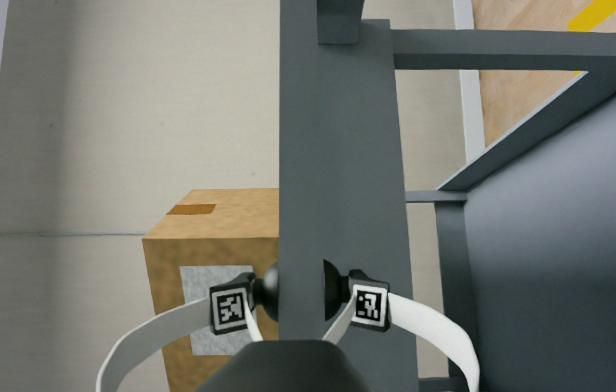

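Request:
wait:
  seconds: 0
  cameras: ["r2_head_left_camera","r2_head_right_camera","r2_head_camera"]

Request:
zoom_image:
  camera: "r2_head_left_camera"
  region: [120, 200, 320, 500]

Request:
zoom_image:
  camera: "r2_head_camera"
  region: [60, 180, 420, 560]

Scene clock: 1269.33 s.
r1.base_odometry: x=-1.915 y=+1.031 heading=-0.264
r1.turned_by_wheels: +0.000
r1.turned_by_imu: +0.000
r1.base_tilt: forward=-1.7 right=+1.3
r1.lidar_m: 1.15 0.37 0.38 3.28 3.55 4.67 4.09 1.89 1.47 1.40 1.54 1.22
r1.base_status: not commanded
r1.joint_positions: lift_m=+0.739 arm_m=+0.235 wrist_yaw_rad=+2.169 wrist_pitch_rad=+0.002 wrist_roll_rad=+0.000 gripper_m=-0.034
r1.joint_status: not commanded
r1.measured_speeds: all 0
r1.motor_effort: lift_m=+25(25) arm_m=+4(5) wheel_0=+21(22) wheel_1=+10(10) wheel_2=-2(2)
r1.servo_current: wrist_yaw_rad=104(124) wrist_pitch_rad=33(52) wrist_roll_rad=59(65) gripper_m=65(78)
r1.contact_limits: arm_m 0; translate_m 0.8
r1.hand_pose: x=+0.3158 y=+0.2876 z=+0.9171 quat_wxyz=(+0.468, -0.001, +0.000, +0.884) (m; r1's base frame)
r1.wrist_depth_mm: - - - 173 208 183 - / - - - 227 208 181 165 / - - - 229 210 182 166 / - - - 168 211 183 167 / - - - 232 216 184 167 / - - 182 175 205 185 169 / - 154 1983 166 156 181 -
r2.base_odometry: x=-1.942 y=-5.127 heading=-1.834
r2.turned_by_wheels: +0.000
r2.turned_by_imu: +0.000
r2.base_tilt: forward=-0.7 right=+0.1
r2.lidar_m: 0.50 0.51 2.61 2.54 1.28 1.01 - 0.80 0.98 2.05 2.23 0.58
r2.base_status: done
r2.joint_positions: lift_m=+0.681 arm_m=+0.120 wrist_yaw_rad=-0.016 wrist_pitch_rad=+0.002 wrist_roll_rad=+1.569 gripper_m=-0.013
r2.joint_status: not commanded
r2.measured_speeds: all 0
r2.motor_effort: lift_m=+19(19) arm_m=+4(5) wheel_0=+6(14) wheel_1=-4(9) wheel_2=+0(4)
r2.servo_current: wrist_yaw_rad=39(59) wrist_pitch_rad=26(52) wrist_roll_rad=52(59) gripper_m=124(130)
r2.hand_pose: x=+0.5778 y=-0.0921 z=+0.8585 quat_wxyz=(+0.708, +0.706, -0.005, -0.007) (m; r2's base frame)
r2.wrist_depth_mm: - - - 247 310 315 1042 / - - - 237 300 1576 1182 / - - - 225 287 1576 - / - - 609 219 277 842 - / - 500 500 209 267 842 - / - 517 188 201 178 - - / - - 549 - - - -
pictures: r2_head_camera, r2_head_left_camera, r2_head_right_camera
Images, in order (width x height): r2_head_camera 420x560, r2_head_left_camera 420x672, r2_head_right_camera 420x672.

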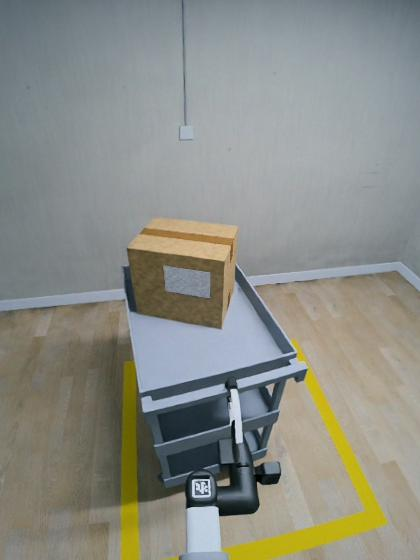

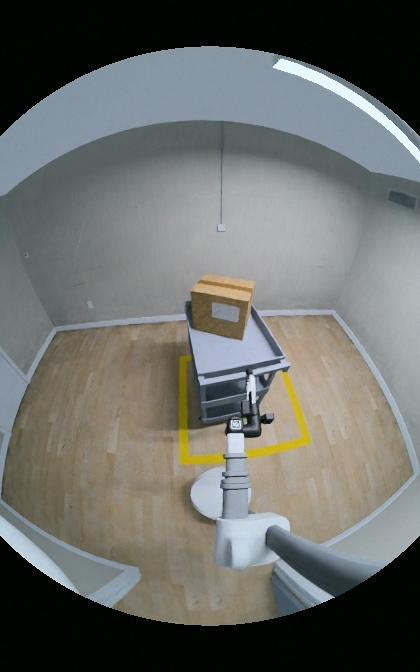

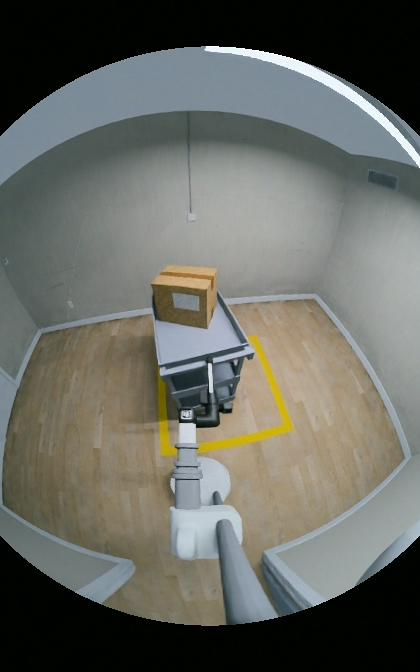

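Scaled by 1.680 from the camera's 420x672 image, which has a finer 600x960 frame.

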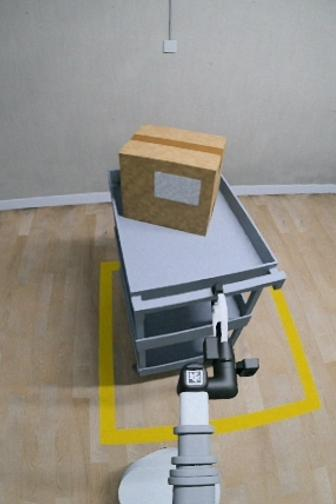

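Scaled by 1.326 from the camera's 420x560 image, which has a finer 1200x1600 frame.

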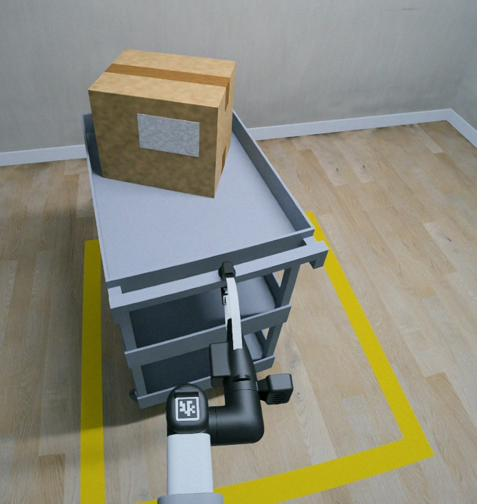

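Request:
move:
  blocking: false
  r2: {"base":{"translate_m":-0.15,"strafe_m":-0.12},"pace":"slow"}

Request:
wait:
  seconds: 4
  cameras: ["r2_head_camera","r2_head_left_camera"]

Request:
zoom_image:
  camera: "r2_head_left_camera"
  region: [120, 200, 320, 500]

Scene clock: 1282.37 s.
move: r2 moving
r1: as last shown
r1.base_tilt: forward=-1.6 right=+1.3
r1.lidar_m: 1.13 0.37 0.38 3.26 3.53 4.66 4.10 1.89 1.46 1.41 1.54 1.23
r1.motor_effort: lift_m=+25(25) arm_m=+4(5) wheel_0=+22(22) wheel_1=+9(10) wheel_2=-2(2)
r1.servo_current: wrist_yaw_rad=117(117) wrist_pitch_rad=46(52) wrist_roll_rad=52(65) gripper_m=72(72)
r1.contact_limits: arm_m 0; translate_m 0.8
r1.wrist_depth_mm: - - - 173 208 183 - / - - - 227 208 181 166 / - - - 229 211 182 166 / - - - 168 211 183 167 / - - - 232 216 184 168 / - - 183 175 204 185 168 / - 155 1983 166 156 182 -
r2.base_odometry: x=-1.947 y=-5.115 heading=-1.833
r2.turned_by_wheels: +0.001
r2.turned_by_imu: +0.001
r2.base_tilt: forward=-0.7 right=+0.0
r2.lidar_m: 0.49 0.52 2.63 2.52 1.26 1.01 - 0.82 0.96 2.00 2.24 0.58
r2.base_status: translate_m moving; strafe_m moving
r2.joint_positions: lift_m=+0.681 arm_m=+0.120 wrist_yaw_rad=-0.016 wrist_pitch_rad=+0.002 wrist_roll_rad=+1.569 gripper_m=-0.013
r2.joint_status: not commanded
r2.measured_speeds: translate_m=-0.040 strafe_m=-0.032 rotate_rad=-0.002 lift_m=+0.000 arm_m=+0.000 wrist_yaw_rad=+0.000 wrist_pitch_rad=+0.000 wrist_roll_rad=+0.000
r2.motor_effort: lift_m=+19(19) arm_m=+4(4) wheel_0=+6(9) wheel_1=-7(9) wheel_2=+15(15)
r2.servo_current: wrist_yaw_rad=39(65) wrist_pitch_rad=39(46) wrist_roll_rad=59(59) gripper_m=117(124)
r2.hand_pose: x=+0.5778 y=-0.0921 z=+0.8585 quat_wxyz=(+0.708, +0.706, -0.005, -0.007) (m; r2's base frame)
r2.wrist_depth_mm: - - - 248 310 317 1060 / - - - 236 301 1618 1182 / - - - 225 287 1661 - / - - 615 220 277 831 - / - 504 500 210 267 842 - / - 512 188 200 178 - - / - - 544 - - - -
pictures: none

Scene clock: 1285.00 s.
earlier move: r2 done
r1.base_odometry: x=-1.915 y=+1.031 heading=-0.264
r1.turned_by_wheels: +0.000
r1.turned_by_imu: +0.000
r1.base_tilt: forward=-1.7 right=+1.2
r1.lidar_m: 1.14 0.35 0.36 3.27 3.55 4.68 4.12 1.88 1.44 1.41 1.54 1.23
r1.base_status: not commanded
r1.joint_positions: lift_m=+0.739 arm_m=+0.235 wrist_yaw_rad=+2.169 wrist_pitch_rad=+0.002 wrist_roll_rad=+0.000 gripper_m=-0.034
r1.joint_status: not commanded
r1.measured_speeds: all 0
r1.on_its_own: wrist_yaw_rad is at rest, and its servo_current (111 mA) is outside its rest range (0 to 104 mA)
r1.motor_effort: lift_m=+25(25) arm_m=+4(5) wheel_0=+20(22) wheel_1=+10(10) wheel_2=-2(2)
r1.servo_current: wrist_yaw_rad=111(130) wrist_pitch_rad=46(52) wrist_roll_rad=52(65) gripper_m=65(78)
r1.contact_limits: arm_m 0; translate_m 0.8
r1.hand_pose: x=+0.3158 y=+0.2876 z=+0.9171 quat_wxyz=(+0.468, -0.001, +0.000, +0.884) (m; r1's base frame)
r1.wrist_depth_mm: - - - 173 207 183 - / - - - 228 209 181 166 / - - - 230 210 182 166 / - - - 168 212 183 167 / - - - 232 216 183 167 / - - 183 175 204 185 168 / - 154 1863 166 156 182 -
r2.base_odometry: x=-2.019 y=-4.951 heading=-1.833
r2.turned_by_wheels: -0.001
r2.turned_by_imu: +0.000
r2.base_tilt: forward=-0.7 right=+0.0
r2.lidar_m: 0.47 0.59 2.82 2.64 1.00 0.97 - 0.65 0.78 1.63 2.10 0.58
r2.base_status: done
r2.joint_positions: lift_m=+0.681 arm_m=+0.120 wrist_yaw_rad=-0.017 wrist_pitch_rad=+0.002 wrist_roll_rad=+1.569 gripper_m=-0.013
r2.joint_status: not commanded
r2.measured_speeds: all 0
r2.motor_effort: lift_m=+19(19) arm_m=+4(5) wheel_0=+2(9) wheel_1=-4(10) wheel_2=+7(16)
r2.servo_current: wrist_yaw_rad=39(65) wrist_pitch_rad=39(46) wrist_roll_rad=52(59) gripper_m=117(124)
r2.hand_pose: x=+0.5777 y=-0.0923 z=+0.8585 quat_wxyz=(+0.708, +0.706, -0.005, -0.007) (m; r2's base frame)
r2.wrist_depth_mm: - - - 268 - 1576 1118 / - - - 253 325 347 347 / - - - 238 298 1756 512 / - - - 224 285 788 - / - 496 500 212 270 842 - / - 500 186 201 178 - - / - - 521 - - - -
wait: 2.63 of 4 s (r2 has come to rest)
pictures: r2_head_camera, r2_head_left_camera
Images, in order (width x height): r2_head_camera 420x560, r2_head_left_camera 420x672.

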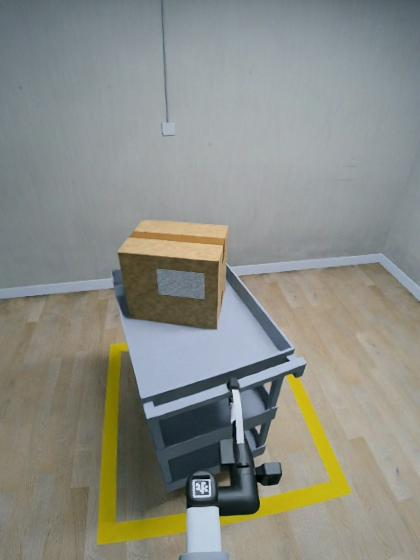

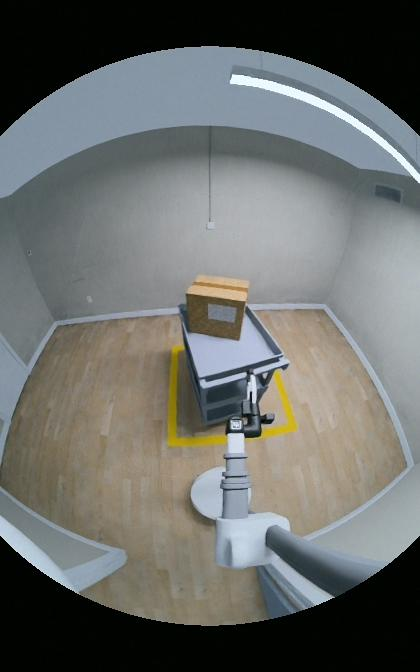

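Scaled by 1.680 from the camera's 420x672 image, which has a finer 600x960 frame.

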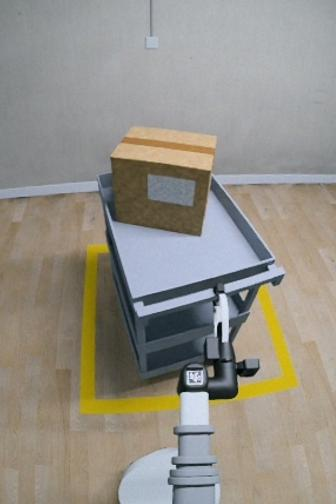

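Request:
move:
  blocking: false
  r2: {"base":{"translate_m":0.1},"pace":"slow"}

Request:
wait:
  seconds: 3

Request:
move:
  blocking: false
  r2: {"joints":{"gripper_m":0.1}}

Request:
wait:
  seconds: 1.6

Request:
move:
  blocking: false
  r2: {"base":{"translate_m":-0.35},"pace":"slow"}

Request:
wait:
  seconds: 5
  cameras: ["r2_head_camera","r2_head_left_camera","r2_head_right_camera","r2_wrist_camera"]

Request:
zoom_image:
  camera: "r2_head_camera"
  region: [60, 180, 420, 560]

Scene clock: 1298.17 s.
move: r2 moving
r1.base_odometry: x=-1.915 y=+1.031 heading=-0.264
r1.turned_by_wheels: +0.000
r1.turned_by_imu: +0.000
r1.base_tilt: forward=-1.6 right=+1.2
r1.lidar_m: 1.12 0.37 0.36 3.28 3.54 4.64 4.08 1.87 1.45 1.43 1.58 1.23
r1.base_status: not commanded
r1.joint_positions: lift_m=+0.739 arm_m=+0.235 wrist_yaw_rad=+2.169 wrist_pitch_rad=+0.002 wrist_roll_rad=+0.000 gripper_m=-0.034
r1.joint_status: not commanded
r1.measured_speeds: all 0
r1.motor_effort: lift_m=+25(25) arm_m=+5(5) wheel_0=+21(21) wheel_1=+9(10) wheel_2=-2(2)
r1.servo_current: wrist_yaw_rad=111(117) wrist_pitch_rad=46(46) wrist_roll_rad=46(59) gripper_m=65(72)
r1.contact_limits: arm_m 0; translate_m 0.8
r1.hand_pose: x=+0.3158 y=+0.2876 z=+0.9171 quat_wxyz=(+0.468, -0.001, +0.000, +0.884) (m; r1's base frame)
r1.wrist_depth_mm: - - - 173 208 183 - / - - - 228 209 181 166 / - - - 230 208 182 166 / - - - 168 212 184 167 / - - - 232 216 183 167 / - - 182 175 205 186 168 / - 154 1921 166 156 181 -
r2.base_odometry: x=-2.022 y=-4.963 heading=-1.833
r2.turned_by_wheels: +0.000
r2.turned_by_imu: +0.001
r2.base_tilt: forward=-0.7 right=+0.1
r2.lidar_m: 0.48 0.58 2.83 2.64 1.02 0.98 - 0.64 0.79 1.62 2.14 0.60
r2.base_status: translate_m moving
r2.joint_positions: lift_m=+0.681 arm_m=+0.120 wrist_yaw_rad=-0.019 wrist_pitch_rad=+0.002 wrist_roll_rad=+1.569 gripper_m=-0.014
r2.joint_status: not commanded
r2.measured_speeds: translate_m=+0.050 strafe_m=+0.000 rotate_rad=+0.001 lift_m=+0.000 arm_m=+0.000 wrist_yaw_rad=+0.000 wrist_pitch_rad=+0.000 wrist_roll_rad=+0.000
r2.motor_effort: lift_m=+19(19) arm_m=+4(4) wheel_0=+7(9) wheel_1=+6(8) wheel_2=-11(14)
r2.servo_current: wrist_yaw_rad=46(59) wrist_pitch_rad=39(46) wrist_roll_rad=59(59) gripper_m=111(117)
r2.hand_pose: x=+0.5775 y=-0.0929 z=+0.8585 quat_wxyz=(+0.708, +0.706, -0.006, -0.008) (m; r2's base frame)
r2.wrist_depth_mm: - - - 273 - 1661 1182 / - - - 255 329 345 343 / - - - 240 303 1756 530 / - - - 224 285 831 - / - 496 517 213 270 854 - / - 492 183 200 178 - - / - - 512 - - - -
pictures: none

Scene clock: 1299.97 s.
earlier move: r2 done
r1.base_odometry: x=-1.915 y=+1.031 heading=-0.264
r1.turned_by_wheels: +0.000
r1.turned_by_imu: +0.000
r1.base_tilt: forward=-1.6 right=+1.3
r1.lidar_m: 1.16 0.34 0.38 3.29 3.52 4.65 4.09 1.86 1.40 1.43 1.55 1.23
r1.base_status: not commanded
r1.joint_positions: lift_m=+0.739 arm_m=+0.235 wrist_yaw_rad=+2.169 wrist_pitch_rad=+0.002 wrist_roll_rad=+0.000 gripper_m=-0.034
r1.joint_status: not commanded
r1.measured_speeds: all 0
r1.motor_effort: lift_m=+25(25) arm_m=+5(5) wheel_0=+21(21) wheel_1=+9(10) wheel_2=-2(2)
r1.servo_current: wrist_yaw_rad=98(130) wrist_pitch_rad=39(46) wrist_roll_rad=46(65) gripper_m=72(72)
r1.contact_limits: arm_m 0; translate_m 0.8
r1.hand_pose: x=+0.3158 y=+0.2876 z=+0.9171 quat_wxyz=(+0.468, -0.001, +0.000, +0.884) (m; r1's base frame)
r1.wrist_depth_mm: - - - 173 208 184 - / - - - 228 208 181 166 / - - - 229 210 182 166 / - - - 168 211 183 167 / - - - 233 216 185 167 / - - 183 175 204 185 168 / - 154 1983 166 156 182 -
r2.base_odometry: x=-2.045 y=-5.048 heading=-1.834
r2.turned_by_wheels: +0.000
r2.turned_by_imu: +0.000
r2.base_tilt: forward=-0.6 right=+0.1
r2.lidar_m: 0.47 0.58 2.72 2.64 1.18 1.06 - 0.71 0.92 1.85 2.14 0.58
r2.base_status: done
r2.joint_positions: lift_m=+0.681 arm_m=+0.120 wrist_yaw_rad=-0.022 wrist_pitch_rad=+0.002 wrist_roll_rad=+1.569 gripper_m=-0.014
r2.joint_status: not commanded
r2.measured_speeds: all 0
r2.motor_effort: lift_m=+19(19) arm_m=+4(5) wheel_0=+3(10) wheel_1=+3(8) wheel_2=-9(14)
r2.servo_current: wrist_yaw_rad=46(59) wrist_pitch_rad=39(52) wrist_roll_rad=52(65) gripper_m=111(117)
r2.hand_pose: x=+0.5773 y=-0.0937 z=+0.8585 quat_wxyz=(+0.708, +0.706, -0.007, -0.009) (m; r2's base frame)
r2.wrist_depth_mm: - - - 285 - 1708 1182 / - - - 262 340 345 357 / - - - 243 306 1708 508 / - - - 224 286 750 - / - - 574 210 268 842 - / - 484 187 200 178 - - / - - 496 - - - -
wait: 1.80 of 3 s (r2 has come to rest)
pictures: none

Scene clock: 1300.47 s.
move: r2 moving
r1: as last shown
r1.base_tilt: forward=-1.6 right=+1.2
r1.lidar_m: 1.10 0.38 0.38 3.27 3.54 4.66 4.11 1.87 1.42 1.40 1.55 1.22
r1.motor_effort: lift_m=+25(25) arm_m=+4(4) wheel_0=+20(22) wheel_1=+9(10) wheel_2=-2(2)
r1.servo_current: wrist_yaw_rad=130(130) wrist_pitch_rad=39(52) wrist_roll_rad=52(52) gripper_m=78(78)
r1.contact_limits: arm_m 0; translate_m 0.8
r1.wrist_depth_mm: - - - 173 209 183 - / - - - 228 209 181 166 / - - - 229 210 182 166 / - - - 168 211 183 167 / - - - 232 217 183 167 / - - 183 175 205 185 168 / - 154 1921 166 156 182 -
r2.base_odometry: x=-2.045 y=-5.048 heading=-1.834
r2.turned_by_wheels: +0.000
r2.turned_by_imu: +0.000
r2.base_tilt: forward=-0.7 right=+0.1
r2.lidar_m: 0.44 0.59 2.70 2.63 1.15 1.06 - 0.71 0.90 1.86 2.11 0.63
r2.base_status: not commanded
r2.joint_positions: lift_m=+0.681 arm_m=+0.120 wrist_yaw_rad=-0.023 wrist_pitch_rad=+0.002 wrist_roll_rad=+1.569 gripper_m=+0.009
r2.joint_status: gripper_m moving
r2.measured_speeds: translate_m=+0.000 strafe_m=+0.000 rotate_rad=+0.000 lift_m=+0.000 arm_m=+0.000 wrist_yaw_rad=-0.001 wrist_pitch_rad=+0.000 wrist_roll_rad=+0.000
r2.motor_effort: lift_m=+19(19) arm_m=+4(4) wheel_0=+3(3) wheel_1=+4(4) wheel_2=-9(10)
r2.servo_current: wrist_yaw_rad=59(59) wrist_pitch_rad=46(46) wrist_roll_rad=46(59) gripper_m=78(124)
r2.hand_pose: x=+0.5772 y=-0.0939 z=+0.8585 quat_wxyz=(+0.708, +0.706, -0.007, -0.009) (m; r2's base frame)
r2.wrist_depth_mm: - - - 290 - 1756 1182 / - - - 266 342 357 357 / - - - 248 306 1708 504 / - - - 227 289 750 - / - - 530 213 271 831 - / - 488 190 203 182 - - / - - 504 - - - -
pictures: none

Scene clock: 1301.87 s.
earlier move: r2 done
r1.base_odometry: x=-1.915 y=+1.031 heading=-0.264
r1.turned_by_wheels: +0.000
r1.turned_by_imu: +0.000
r1.base_tilt: forward=-1.7 right=+1.2
r1.lidar_m: 1.12 0.36 0.38 3.29 3.54 4.68 4.11 1.90 1.44 1.42 1.56 1.23
r1.base_status: not commanded
r1.joint_positions: lift_m=+0.739 arm_m=+0.235 wrist_yaw_rad=+2.169 wrist_pitch_rad=+0.002 wrist_roll_rad=+0.000 gripper_m=-0.034
r1.joint_status: not commanded
r1.measured_speeds: all 0
r1.motor_effort: lift_m=+25(25) arm_m=+4(5) wheel_0=+21(22) wheel_1=+9(10) wheel_2=-2(2)
r1.servo_current: wrist_yaw_rad=104(130) wrist_pitch_rad=39(52) wrist_roll_rad=46(65) gripper_m=72(78)
r1.contact_limits: arm_m 0; translate_m 0.8
r1.hand_pose: x=+0.3158 y=+0.2876 z=+0.9171 quat_wxyz=(+0.468, -0.001, +0.000, +0.884) (m; r1's base frame)
r1.wrist_depth_mm: - - - 173 208 183 - / - - - 227 209 181 166 / - - - 229 209 182 166 / - - - 168 211 183 167 / - - - 232 217 183 167 / - - 183 175 204 185 168 / - 153 1921 166 156 182 -
r2.base_odometry: x=-2.045 y=-5.048 heading=-1.833
r2.turned_by_wheels: +0.000
r2.turned_by_imu: +0.000
r2.base_tilt: forward=-0.6 right=+0.1
r2.lidar_m: 0.47 0.57 2.70 2.65 1.14 1.07 - 0.70 0.88 1.86 2.14 0.62
r2.base_status: not commanded
r2.joint_positions: lift_m=+0.681 arm_m=+0.120 wrist_yaw_rad=-0.023 wrist_pitch_rad=+0.002 wrist_roll_rad=+1.569 gripper_m=+0.100
r2.joint_status: all done
r2.measured_speeds: all 0
r2.motor_effort: lift_m=+19(19) arm_m=+4(4) wheel_0=+3(3) wheel_1=+4(4) wheel_2=-6(10)
r2.servo_current: wrist_yaw_rad=46(59) wrist_pitch_rad=39(46) wrist_roll_rad=46(59) gripper_m=52(124)
r2.hand_pose: x=+0.5772 y=-0.0939 z=+0.8585 quat_wxyz=(+0.708, +0.706, -0.007, -0.009) (m; r2's base frame)
r2.wrist_depth_mm: - - - 286 - 1661 1182 / - - - 264 343 351 351 / - - - 243 306 1708 504 / - - - 228 286 768 - / - - 554 264 265 831 - / - 488 195 198 193 - - / - 500 504 - - - -
wait: 1.40 of 1.6 s (r2 has come to rest)
pictures: none

Scene clock: 1302.37 s.
move: r2 moving
r1: as last shown
r1.base_tilt: forward=-1.6 right=+1.3
r1.lidar_m: 1.13 0.39 0.37 3.28 3.54 4.66 4.09 1.88 1.45 1.43 1.54 1.23
r1.motor_effort: lift_m=+25(25) arm_m=+4(4) wheel_0=+21(21) wheel_1=+10(10) wheel_2=-2(2)
r1.servo_current: wrist_yaw_rad=111(124) wrist_pitch_rad=39(52) wrist_roll_rad=52(65) gripper_m=65(72)
r1.contact_limits: arm_m 0; translate_m 0.8
r1.wrist_depth_mm: - - - 173 208 183 - / - - - 228 209 181 165 / - - - 229 209 183 166 / - - - 167 211 183 167 / - - - 232 216 184 167 / - - 183 175 205 185 168 / - 154 1983 166 156 181 -
r2.base_odometry: x=-2.042 y=-5.036 heading=-1.833
r2.turned_by_wheels: +0.000
r2.turned_by_imu: +0.000
r2.base_tilt: forward=-0.7 right=+0.0
r2.lidar_m: 0.48 0.61 2.72 2.62 1.14 1.06 - 0.72 0.86 1.84 2.10 0.62
r2.base_status: translate_m moving
r2.joint_positions: lift_m=+0.681 arm_m=+0.120 wrist_yaw_rad=-0.023 wrist_pitch_rad=+0.002 wrist_roll_rad=+1.569 gripper_m=+0.100
r2.joint_status: not commanded
r2.measured_speeds: translate_m=-0.048 strafe_m=+0.000 rotate_rad=+0.001 lift_m=+0.000 arm_m=+0.000 wrist_yaw_rad=+0.000 wrist_pitch_rad=+0.000 wrist_roll_rad=+0.000
r2.motor_effort: lift_m=+19(19) arm_m=+4(4) wheel_0=-7(7) wheel_1=-7(7) wheel_2=+9(9)
r2.servo_current: wrist_yaw_rad=46(59) wrist_pitch_rad=39(46) wrist_roll_rad=46(52) gripper_m=46(52)
r2.hand_pose: x=+0.5772 y=-0.0939 z=+0.8585 quat_wxyz=(+0.708, +0.706, -0.007, -0.009) (m; r2's base frame)
r2.wrist_depth_mm: - - - 300 - 1618 1160 / - - - 274 353 359 357 / - - - 254 317 1708 500 / - - - 236 296 741 - / - - 559 272 274 - - / - 504 195 204 193 - - / - 508 508 - - - -
pictures: none

Scene clock: 1306.67 s.
earlier move: r2 done
r1.base_odometry: x=-1.915 y=+1.031 heading=-0.264
r1.turned_by_wheels: +0.000
r1.turned_by_imu: +0.000
r1.base_tilt: forward=-1.7 right=+1.3
r1.lidar_m: 1.13 0.36 0.38 3.27 3.52 4.68 4.11 1.88 1.46 1.41 1.56 1.25
r1.base_status: not commanded
r1.joint_positions: lift_m=+0.739 arm_m=+0.235 wrist_yaw_rad=+2.169 wrist_pitch_rad=+0.002 wrist_roll_rad=+0.000 gripper_m=-0.034
r1.joint_status: not commanded
r1.measured_speeds: all 0
r1.on_its_own: wrist_yaw_rad is at rest, and its servo_current (111 mA) is outside its rest range (0 to 104 mA)
r1.motor_effort: lift_m=+25(25) arm_m=+4(5) wheel_0=+20(22) wheel_1=+9(10) wheel_2=-2(2)
r1.servo_current: wrist_yaw_rad=111(130) wrist_pitch_rad=39(52) wrist_roll_rad=46(78) gripper_m=65(72)
r1.contact_limits: arm_m 0; translate_m 0.8
r1.hand_pose: x=+0.3158 y=+0.2876 z=+0.9171 quat_wxyz=(+0.468, -0.001, +0.000, +0.884) (m; r1's base frame)
r1.wrist_depth_mm: - - - 173 208 183 - / - - - 227 209 181 166 / - - - 229 209 182 167 / - - - 168 211 183 167 / - - - 232 217 184 167 / - - 182 175 204 185 168 / - 154 1863 166 156 181 -
r2.base_odometry: x=-1.954 y=-4.710 heading=-1.834
r2.turned_by_wheels: +0.000
r2.turned_by_imu: +0.000
r2.base_tilt: forward=-0.7 right=+0.1
r2.lidar_m: 0.83 2.49 2.85 2.63 0.84 3.37 - 0.44 0.44 0.95 2.17 0.99
r2.base_status: done
r2.joint_positions: lift_m=+0.681 arm_m=+0.120 wrist_yaw_rad=-0.023 wrist_pitch_rad=+0.002 wrist_roll_rad=+1.569 gripper_m=+0.100
r2.joint_status: not commanded
r2.measured_speeds: all 0
r2.motor_effort: lift_m=+19(19) arm_m=+4(5) wheel_0=-3(11) wheel_1=-6(8) wheel_2=+6(10)
r2.servo_current: wrist_yaw_rad=46(59) wrist_pitch_rad=39(46) wrist_roll_rad=39(65) gripper_m=52(59)
r2.hand_pose: x=+0.5772 y=-0.0939 z=+0.8585 quat_wxyz=(+0.708, +0.706, -0.007, -0.009) (m; r2's base frame)
r2.wrist_depth_mm: - - - - - 1661 1138 / - - - - - 1708 1160 / - - - 691 - 699 1182 / - - - 640 - 640 960 / - - 842 603 - 591 - / - - 193 564 195 549 559 / - - - - - - 525
wait: 4.30 of 5 s (r2 has come to rest)
pictures: r2_head_camera, r2_head_left_camera, r2_head_right_camera, r2_wrist_camera
Images, in order (width x height): r2_head_camera 420x560, r2_head_left_camera 420x672, r2_head_right_camera 420x672, r2_wrist_camera 616x392.

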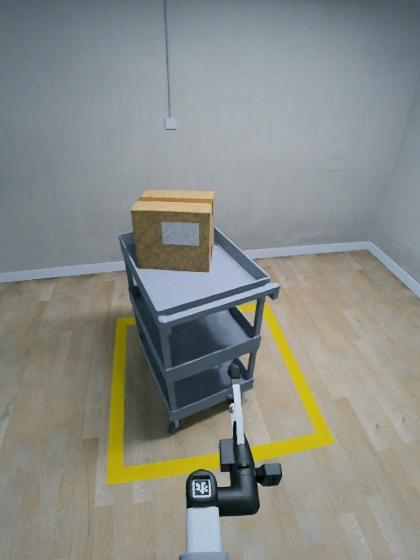

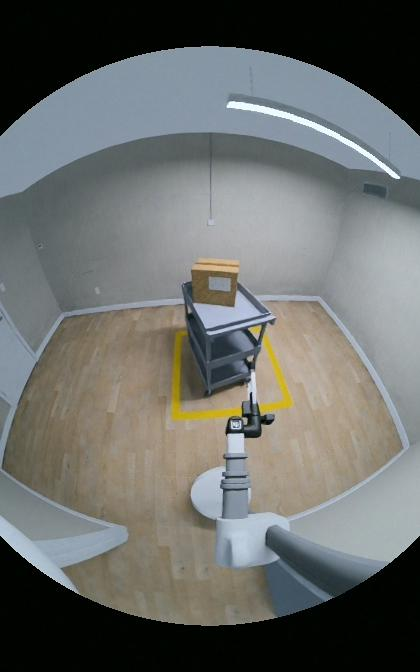

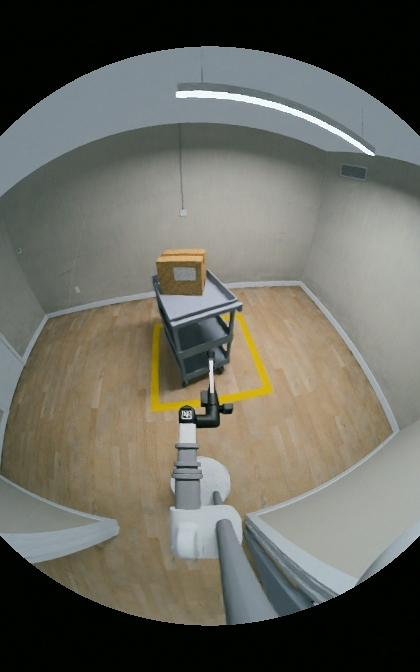

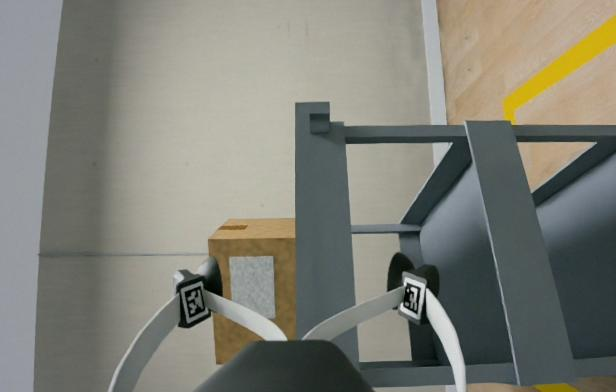

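Scaled by 1.326 from the camera's 420x560 image, which has a finer 1200x1600 frame.

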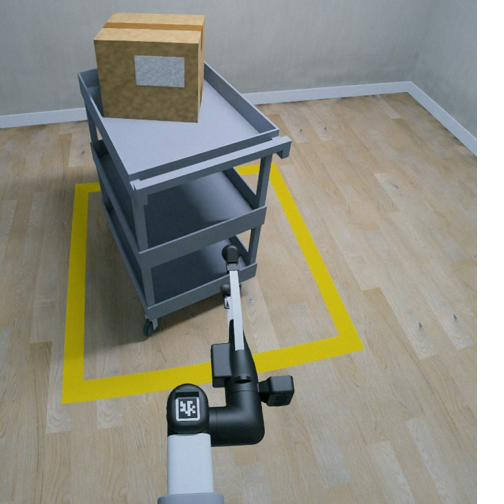

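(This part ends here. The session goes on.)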